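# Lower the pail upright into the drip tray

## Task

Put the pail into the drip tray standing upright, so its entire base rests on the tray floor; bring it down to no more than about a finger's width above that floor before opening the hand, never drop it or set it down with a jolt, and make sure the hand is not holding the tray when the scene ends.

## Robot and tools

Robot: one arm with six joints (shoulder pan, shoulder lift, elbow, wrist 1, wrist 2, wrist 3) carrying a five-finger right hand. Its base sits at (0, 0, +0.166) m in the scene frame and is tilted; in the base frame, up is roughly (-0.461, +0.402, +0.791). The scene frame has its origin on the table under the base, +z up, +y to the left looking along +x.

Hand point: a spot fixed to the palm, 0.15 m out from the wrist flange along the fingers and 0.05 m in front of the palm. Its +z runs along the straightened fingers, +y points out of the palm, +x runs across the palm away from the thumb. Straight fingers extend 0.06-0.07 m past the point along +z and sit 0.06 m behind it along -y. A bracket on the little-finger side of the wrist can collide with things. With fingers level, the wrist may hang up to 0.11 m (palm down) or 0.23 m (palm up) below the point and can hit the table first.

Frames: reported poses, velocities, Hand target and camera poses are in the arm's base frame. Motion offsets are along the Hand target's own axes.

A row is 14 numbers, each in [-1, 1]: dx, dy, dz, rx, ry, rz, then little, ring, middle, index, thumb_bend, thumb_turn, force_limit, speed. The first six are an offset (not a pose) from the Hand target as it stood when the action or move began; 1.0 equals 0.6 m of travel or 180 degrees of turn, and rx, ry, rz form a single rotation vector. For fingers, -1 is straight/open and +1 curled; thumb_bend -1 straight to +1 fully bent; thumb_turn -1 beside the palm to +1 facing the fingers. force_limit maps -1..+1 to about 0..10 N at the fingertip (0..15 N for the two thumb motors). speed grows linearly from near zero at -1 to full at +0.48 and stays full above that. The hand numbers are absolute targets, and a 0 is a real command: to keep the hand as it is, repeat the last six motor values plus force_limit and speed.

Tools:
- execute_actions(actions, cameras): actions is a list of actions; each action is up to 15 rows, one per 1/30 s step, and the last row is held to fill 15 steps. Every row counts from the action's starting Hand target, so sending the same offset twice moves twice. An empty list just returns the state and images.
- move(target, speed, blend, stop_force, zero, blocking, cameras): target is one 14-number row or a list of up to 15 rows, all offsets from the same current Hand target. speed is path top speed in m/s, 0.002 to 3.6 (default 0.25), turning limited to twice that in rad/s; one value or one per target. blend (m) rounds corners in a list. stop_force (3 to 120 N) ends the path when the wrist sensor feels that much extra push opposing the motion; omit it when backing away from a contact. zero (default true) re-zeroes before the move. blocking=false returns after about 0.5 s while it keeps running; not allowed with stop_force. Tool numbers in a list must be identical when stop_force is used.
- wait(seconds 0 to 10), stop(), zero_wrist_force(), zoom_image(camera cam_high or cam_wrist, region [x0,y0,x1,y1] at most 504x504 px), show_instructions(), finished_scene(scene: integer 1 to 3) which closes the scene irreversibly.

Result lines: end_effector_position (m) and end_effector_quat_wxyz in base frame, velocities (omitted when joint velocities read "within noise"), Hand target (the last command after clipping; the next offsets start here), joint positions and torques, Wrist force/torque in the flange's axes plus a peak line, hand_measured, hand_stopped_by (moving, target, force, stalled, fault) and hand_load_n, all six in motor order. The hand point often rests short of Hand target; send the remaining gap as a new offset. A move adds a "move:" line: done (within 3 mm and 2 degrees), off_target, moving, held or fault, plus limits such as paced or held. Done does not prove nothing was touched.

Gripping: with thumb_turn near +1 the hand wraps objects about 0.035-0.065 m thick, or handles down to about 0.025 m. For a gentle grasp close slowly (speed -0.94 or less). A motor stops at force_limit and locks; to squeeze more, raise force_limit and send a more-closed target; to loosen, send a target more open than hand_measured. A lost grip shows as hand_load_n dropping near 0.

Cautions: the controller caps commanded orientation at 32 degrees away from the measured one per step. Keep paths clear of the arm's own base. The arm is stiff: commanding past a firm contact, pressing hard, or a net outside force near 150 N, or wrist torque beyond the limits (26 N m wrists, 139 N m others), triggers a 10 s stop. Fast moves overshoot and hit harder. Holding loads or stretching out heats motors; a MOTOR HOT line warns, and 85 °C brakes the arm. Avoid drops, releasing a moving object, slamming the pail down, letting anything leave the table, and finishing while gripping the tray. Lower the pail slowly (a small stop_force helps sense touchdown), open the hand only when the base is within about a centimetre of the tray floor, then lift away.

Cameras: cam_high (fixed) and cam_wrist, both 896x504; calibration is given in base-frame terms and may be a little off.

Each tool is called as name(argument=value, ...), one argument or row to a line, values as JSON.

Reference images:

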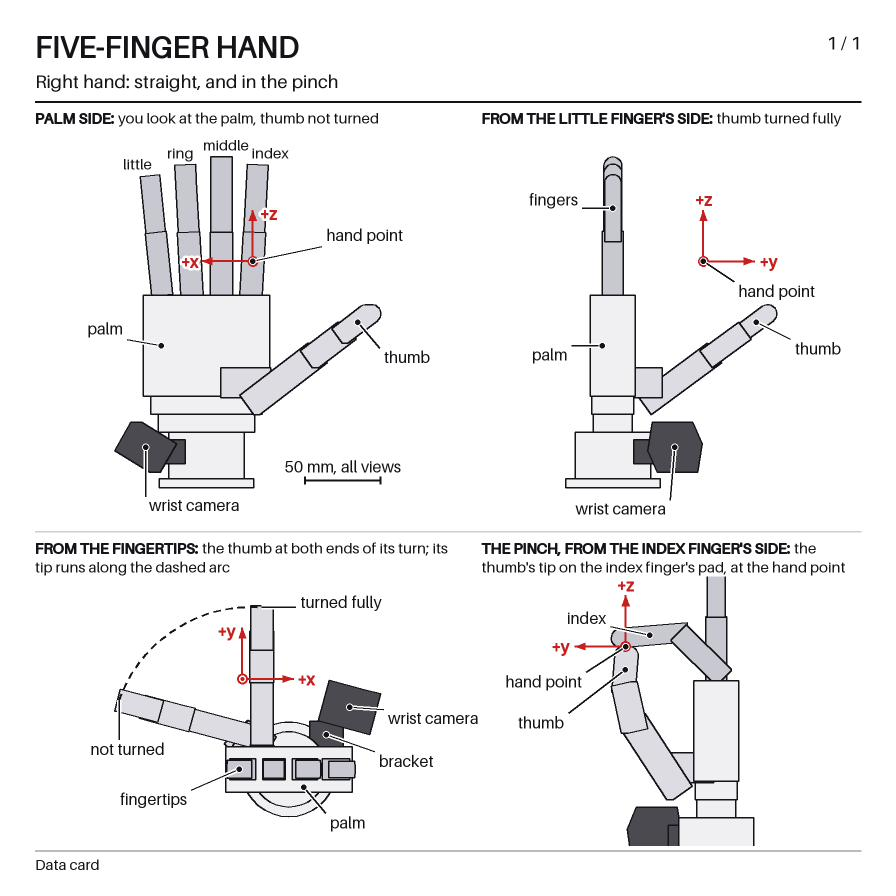

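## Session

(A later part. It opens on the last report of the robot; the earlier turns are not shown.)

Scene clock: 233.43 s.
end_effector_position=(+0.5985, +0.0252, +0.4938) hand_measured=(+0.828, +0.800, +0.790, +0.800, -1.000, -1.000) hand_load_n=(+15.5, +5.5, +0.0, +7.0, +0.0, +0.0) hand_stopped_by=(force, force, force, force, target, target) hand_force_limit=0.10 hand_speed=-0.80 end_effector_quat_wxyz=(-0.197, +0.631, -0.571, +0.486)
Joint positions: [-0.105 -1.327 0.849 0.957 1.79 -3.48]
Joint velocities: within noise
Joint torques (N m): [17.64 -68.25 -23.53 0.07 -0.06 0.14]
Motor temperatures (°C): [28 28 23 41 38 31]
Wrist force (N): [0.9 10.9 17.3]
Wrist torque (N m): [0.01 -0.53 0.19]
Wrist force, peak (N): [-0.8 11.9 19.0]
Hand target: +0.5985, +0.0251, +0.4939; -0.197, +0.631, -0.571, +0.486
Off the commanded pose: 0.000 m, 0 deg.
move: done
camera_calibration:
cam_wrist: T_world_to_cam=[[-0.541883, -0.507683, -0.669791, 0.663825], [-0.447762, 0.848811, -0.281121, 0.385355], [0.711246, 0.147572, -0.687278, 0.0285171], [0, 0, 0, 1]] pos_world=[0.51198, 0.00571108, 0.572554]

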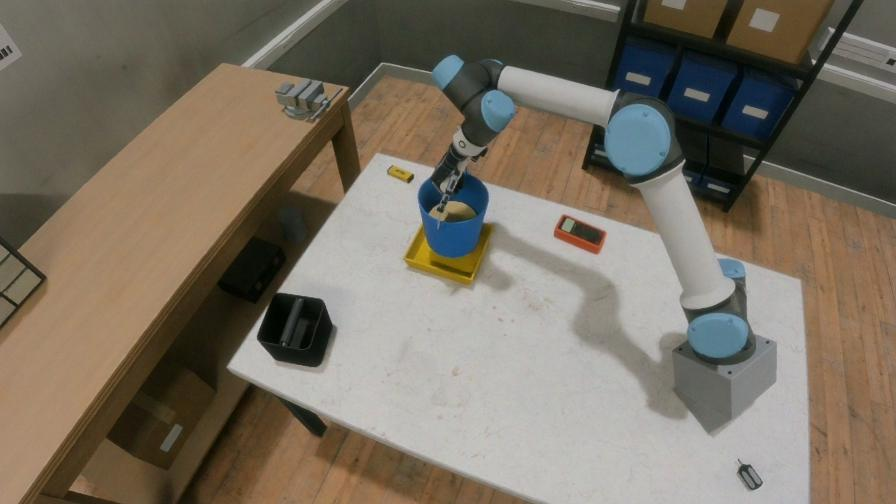

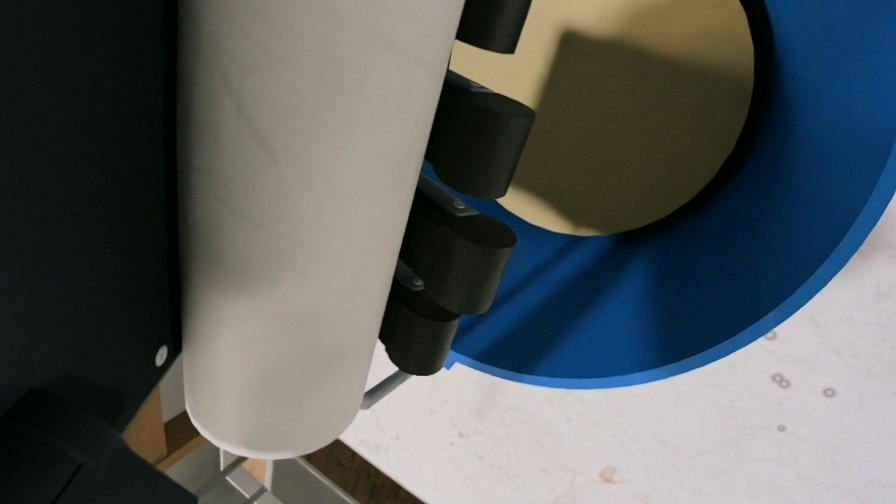

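move(
  target=[
    [0,0.062,0.1277,0,0,0,1,1,1,1,-1,-1,0.1,-0.8],
  ],
  speed=0.03,
  stop_force=4,
)

zoom_image(
  camera="cam_high",
  region=[360, 150, 560, 300],
)

Scene clock: 243.53 s.
end_effector_position=(+0.6394, -0.0057, +0.4348) hand_measured=(+0.828, +0.800, +0.790, +0.800, -1.000, -1.000) hand_load_n=(+13.0, +3.5, +0.0, +7.0, -0.5, -0.5) hand_stopped_by=(force, force, force, force, target, target) hand_force_limit=0.10 hand_speed=-0.80 end_effector_quat_wxyz=(-0.197, +0.631, -0.571, +0.486)
Joint positions: [-0.164 -1.296 0.972 0.798 1.738 -3.507]
Joint velocities: within noise
Joint torques (N m): [29.34 -79.88 -31.98 0.02 -2.15 1.19]
Motor temperatures (°C): [28 28 23 41 38 31]
Wrist force (N): [-0.2 10.9 17.6]
Wrist torque (N m): [0.00 -0.72 0.29]
Wrist force, peak (N): [-0.6 11.1 17.5]
Hand target: +0.6394, -0.0057, +0.4348; -0.197, +0.631, -0.571, +0.486 (not the last commanded pose)
Off the commanded pose: 0.007 m, 0 deg.
move: contact
camera_calibration:
cam_wrist: T_world_to_cam=[[-0.541797, -0.507666, -0.669874, 0.630778], [-0.447711, 0.848821, -0.281172, 0.413308], [0.711345, 0.147572, -0.687176, -0.0366691], [0, 0, 0, 1]] pos_world=[0.552881, -0.0251889, 0.513554]

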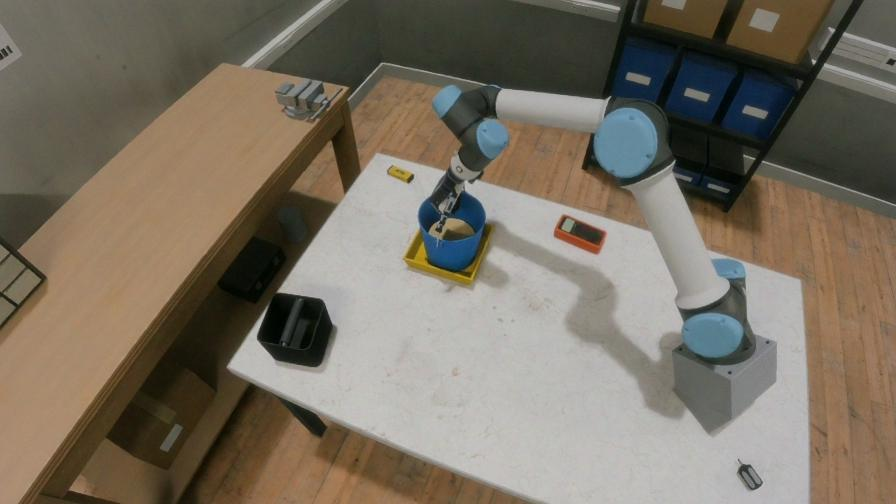

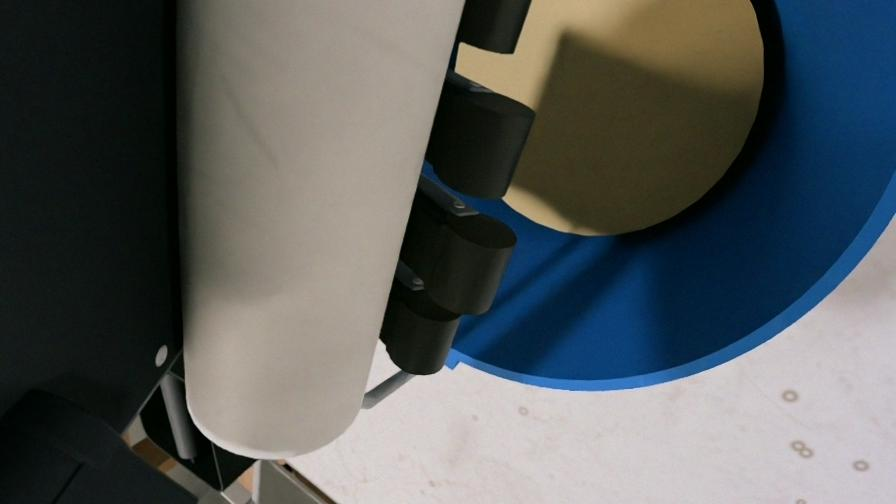

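Scaled by 2.520 from the camera's 896x504 image, which has a finer 1280x720 frame.

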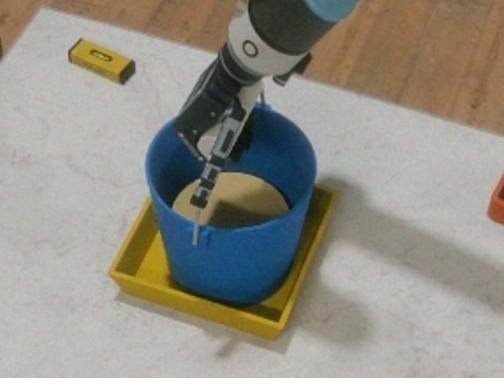

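move(
  target=[
    [0,0.0083,0.0144,0,0,0,1,1,1,1,-1,-1,0.1,-0.8],
  ],
  speed=0.02,
  cameras=["cam_high"],
)

zoom_image(
  camera="cam_high",
  region=[400, 180, 500, 300],
)

Scene clock: 250.07 s.
end_effector_position=(+0.6440, -0.0098, +0.4267) hand_measured=(+0.828, +0.800, +0.790, +0.800, -1.000, -1.000) hand_load_n=(+0.0, +0.0, +0.0, +0.0, -0.5, +0.0) hand_stopped_by=(force, force, force, force, target, target) hand_force_limit=0.10 hand_speed=-0.80 end_effector_quat_wxyz=(-0.197, +0.631, -0.571, +0.486)
Joint positions: [-0.171 -1.291 0.987 0.777 1.731 -3.511]
Joint velocities: within noise
Joint torques (N m): [18.73 -46.56 -24.76 2.24 -0.36 -0.96]
Motor temperatures (°C): [28 28 23 41 38 31]
Wrist force (N): [-0.3 0.2 -0.3]
Wrist torque (N m): [0.07 -0.05 -0.10]
Wrist force, peak (N): [-0.6 11.2 17.7]
Hand target: +0.6440, -0.0097, +0.4269; -0.197, +0.631, -0.571, +0.486
Off the commanded pose: 0.000 m, 0 deg.
move: done
Images, in order (width x height): cam_high 896x504.

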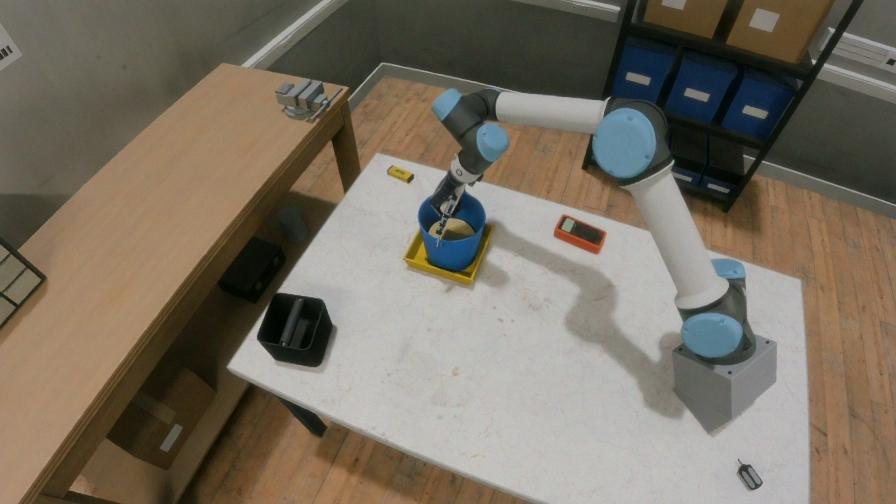

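Scaled by 4.200 from the camera's 896x504 image, which has a finer 1280x720 frame.

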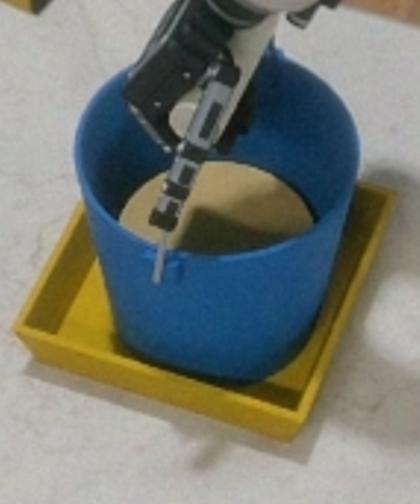

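move(
  target=[
    [0,0.022,-0.002,0.1111,0,0,1,1,1,1,-1,-1,0.1,-0.8],
    [0,0.0435,0.0055,0.2222,0,0,1,1,1,1,-1,-1,0.1,-0.8],
  ],
  speed=0.15,
)

zoom_image(
  camera="cam_high",
  region=[400, 180, 500, 300],
)

Scene clock: 261.63 s.
end_effector_position=(+0.6329, -0.0178, +0.4045) hand_measured=(+0.828, +0.800, +0.790, +0.800, -1.000, -1.000) hand_load_n=(+0.0, +0.0, +0.0, +0.0, +0.0, +0.0) hand_stopped_by=(force, force, force, force, target, target) hand_force_limit=0.10 hand_speed=-0.80 end_effector_quat_wxyz=(-0.401, +0.526, -0.371, +0.652)
Joint positions: [-0.379 -1.701 1.85 -0.33 1.259 -3.491]
Joint velocities: within noise
Joint torques (N m): [18.18 -23.38 -10.23 -1.5 -0.56 -1.52]
Motor temperatures (°C): [28 28 23 41 38 31]
Wrist force (N): [-0.6 0.1 -0.5]
Wrist torque (N m): [0.10 0.00 -0.10]
Wrist force, peak (N): [-0.4 1.7 2.4]
Hand target: +0.6329, -0.0178, +0.4044; -0.401, +0.526, -0.371, +0.652
Off the commanded pose: 0.000 m, 0 deg.
move: done
camera_calibration:
cam_wrist: T_world_to_cam=[[0.0968918, -0.636363, -0.765281, 0.23296], [-0.365808, 0.692314, -0.622002, 0.495395], [0.925633, 0.340213, -0.165707, -0.394115], [0, 0, 0, 1]] pos_world=[0.523453, -0.0606395, 0.421109]

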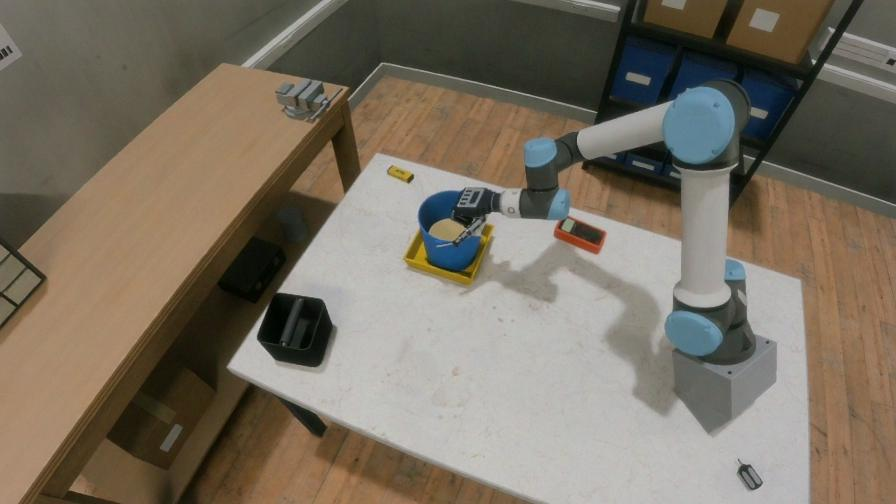

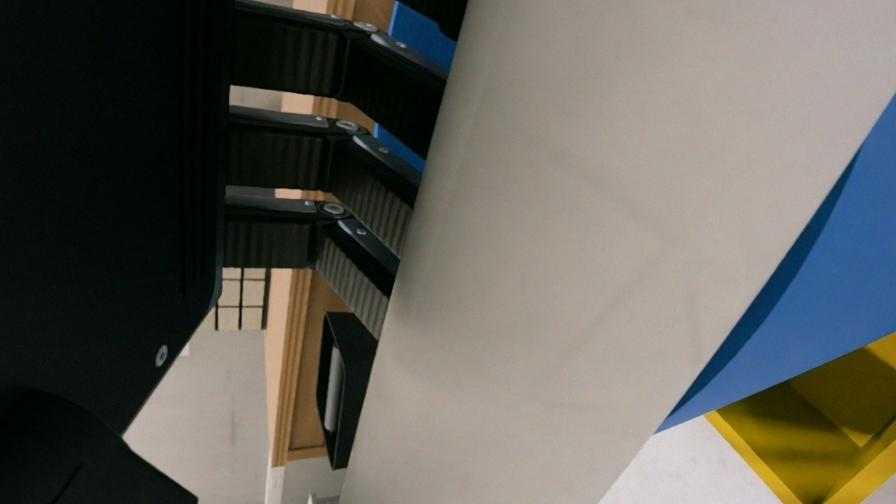

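Scaled by 4.200 from the camera's 896x504 image, which has a finer 1280x720 frame.

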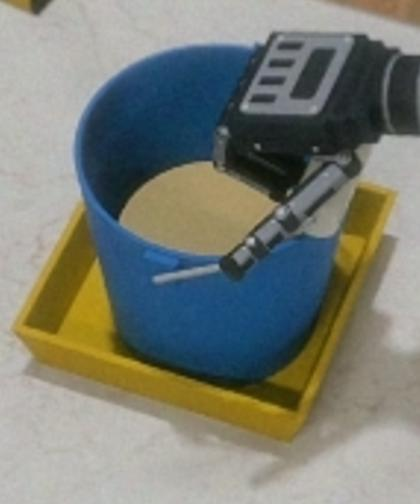

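move(
  target=[
    [0,0,0,0,0,0,-1,-1,-1,-1,-1,-1,0.1,0],
    [0,-0.235,-0.0855,0,0,0,-1,-1,-1,-1,-1,-1,0.1,0],
  ],
  speed=0.1,
)

zoom_image(
  camera="cam_high",
  region=[400, 180, 500, 300],
)

Scene clock: 267.67 s.
end_effector_position=(+0.5637, +0.0424, +0.5233) hand_measured=(-1.000, -1.000, -1.000, -1.000, -1.000, -1.000) hand_load_n=(+0.0, +0.0, +0.0, +0.0, +0.0, -0.5) hand_stopped_by=(target, target, target, target, target, target) hand_force_limit=0.10 hand_speed=0.00 end_effector_quat_wxyz=(-0.401, +0.526, -0.371, +0.652)
Joint positions: [-0.268 -1.862 1.669 0.016 1.369 -3.512]
Joint velocities: within noise
Joint torques (N m): [4.38 -20.23 -16.17 -0.5 -1.83 0.94]
Motor temperatures (°C): [28 28 23 41 38 31]
Wrist force (N): [-0.4 0.0 -0.2]
Wrist torque (N m): [0.03 -0.04 -0.11]
Wrist force, peak (N): [-0.4 1.2 -0.1]
Hand target: +0.5637, +0.0424, +0.5232; -0.401, +0.526, -0.371, +0.652
Off the commanded pose: 0.000 m, 0 deg.
move: done
camera_calibration:
cam_wrist: T_world_to_cam=[[0.0970207, -0.636476, -0.76517, 0.368684], [-0.365854, 0.692166, -0.622139, 0.502368], [0.925601, 0.340301, -0.165703, -0.330953], [0, 0, 0, 1]] pos_world=[0.454353, -0.000439862, 0.539809]

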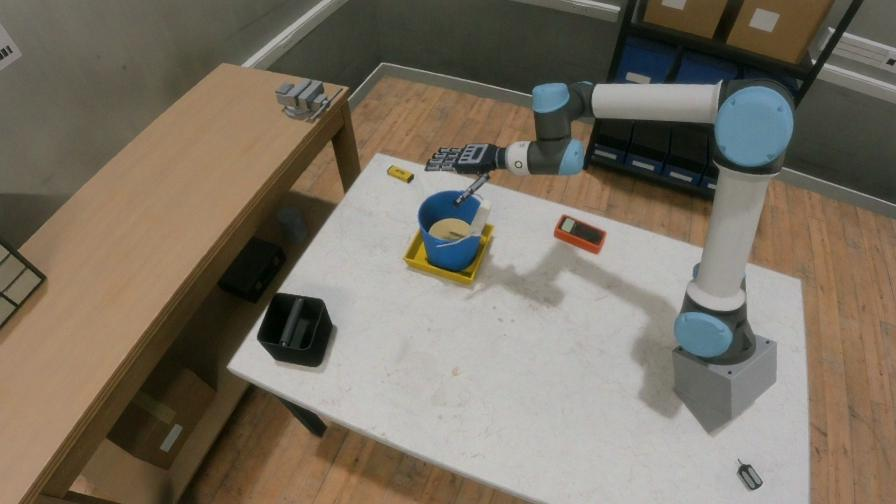

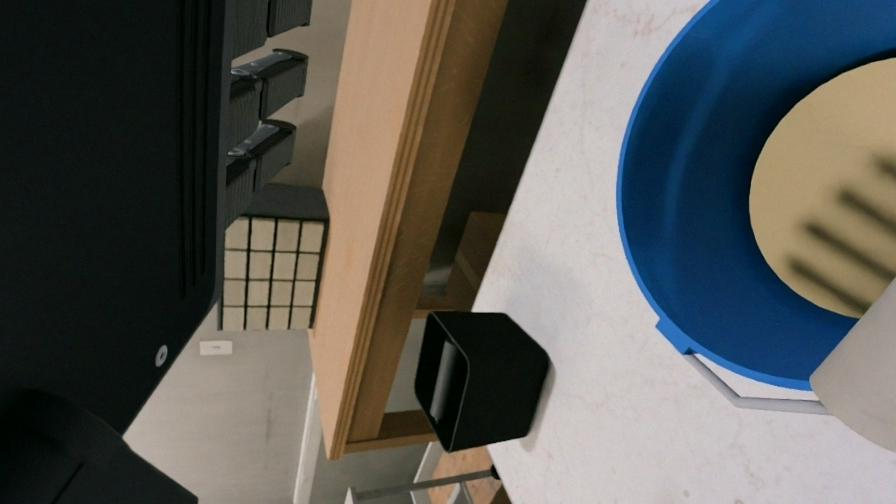

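Scaled by 4.200 from the camera's 896x504 image, which has a finer 1280x720 frame.

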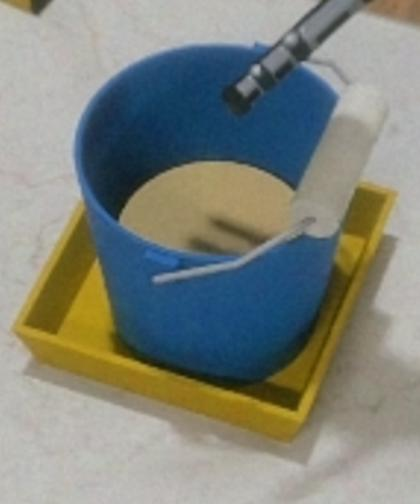

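finished_scene(
  scene=1,
)

The scene is finished: the task was done.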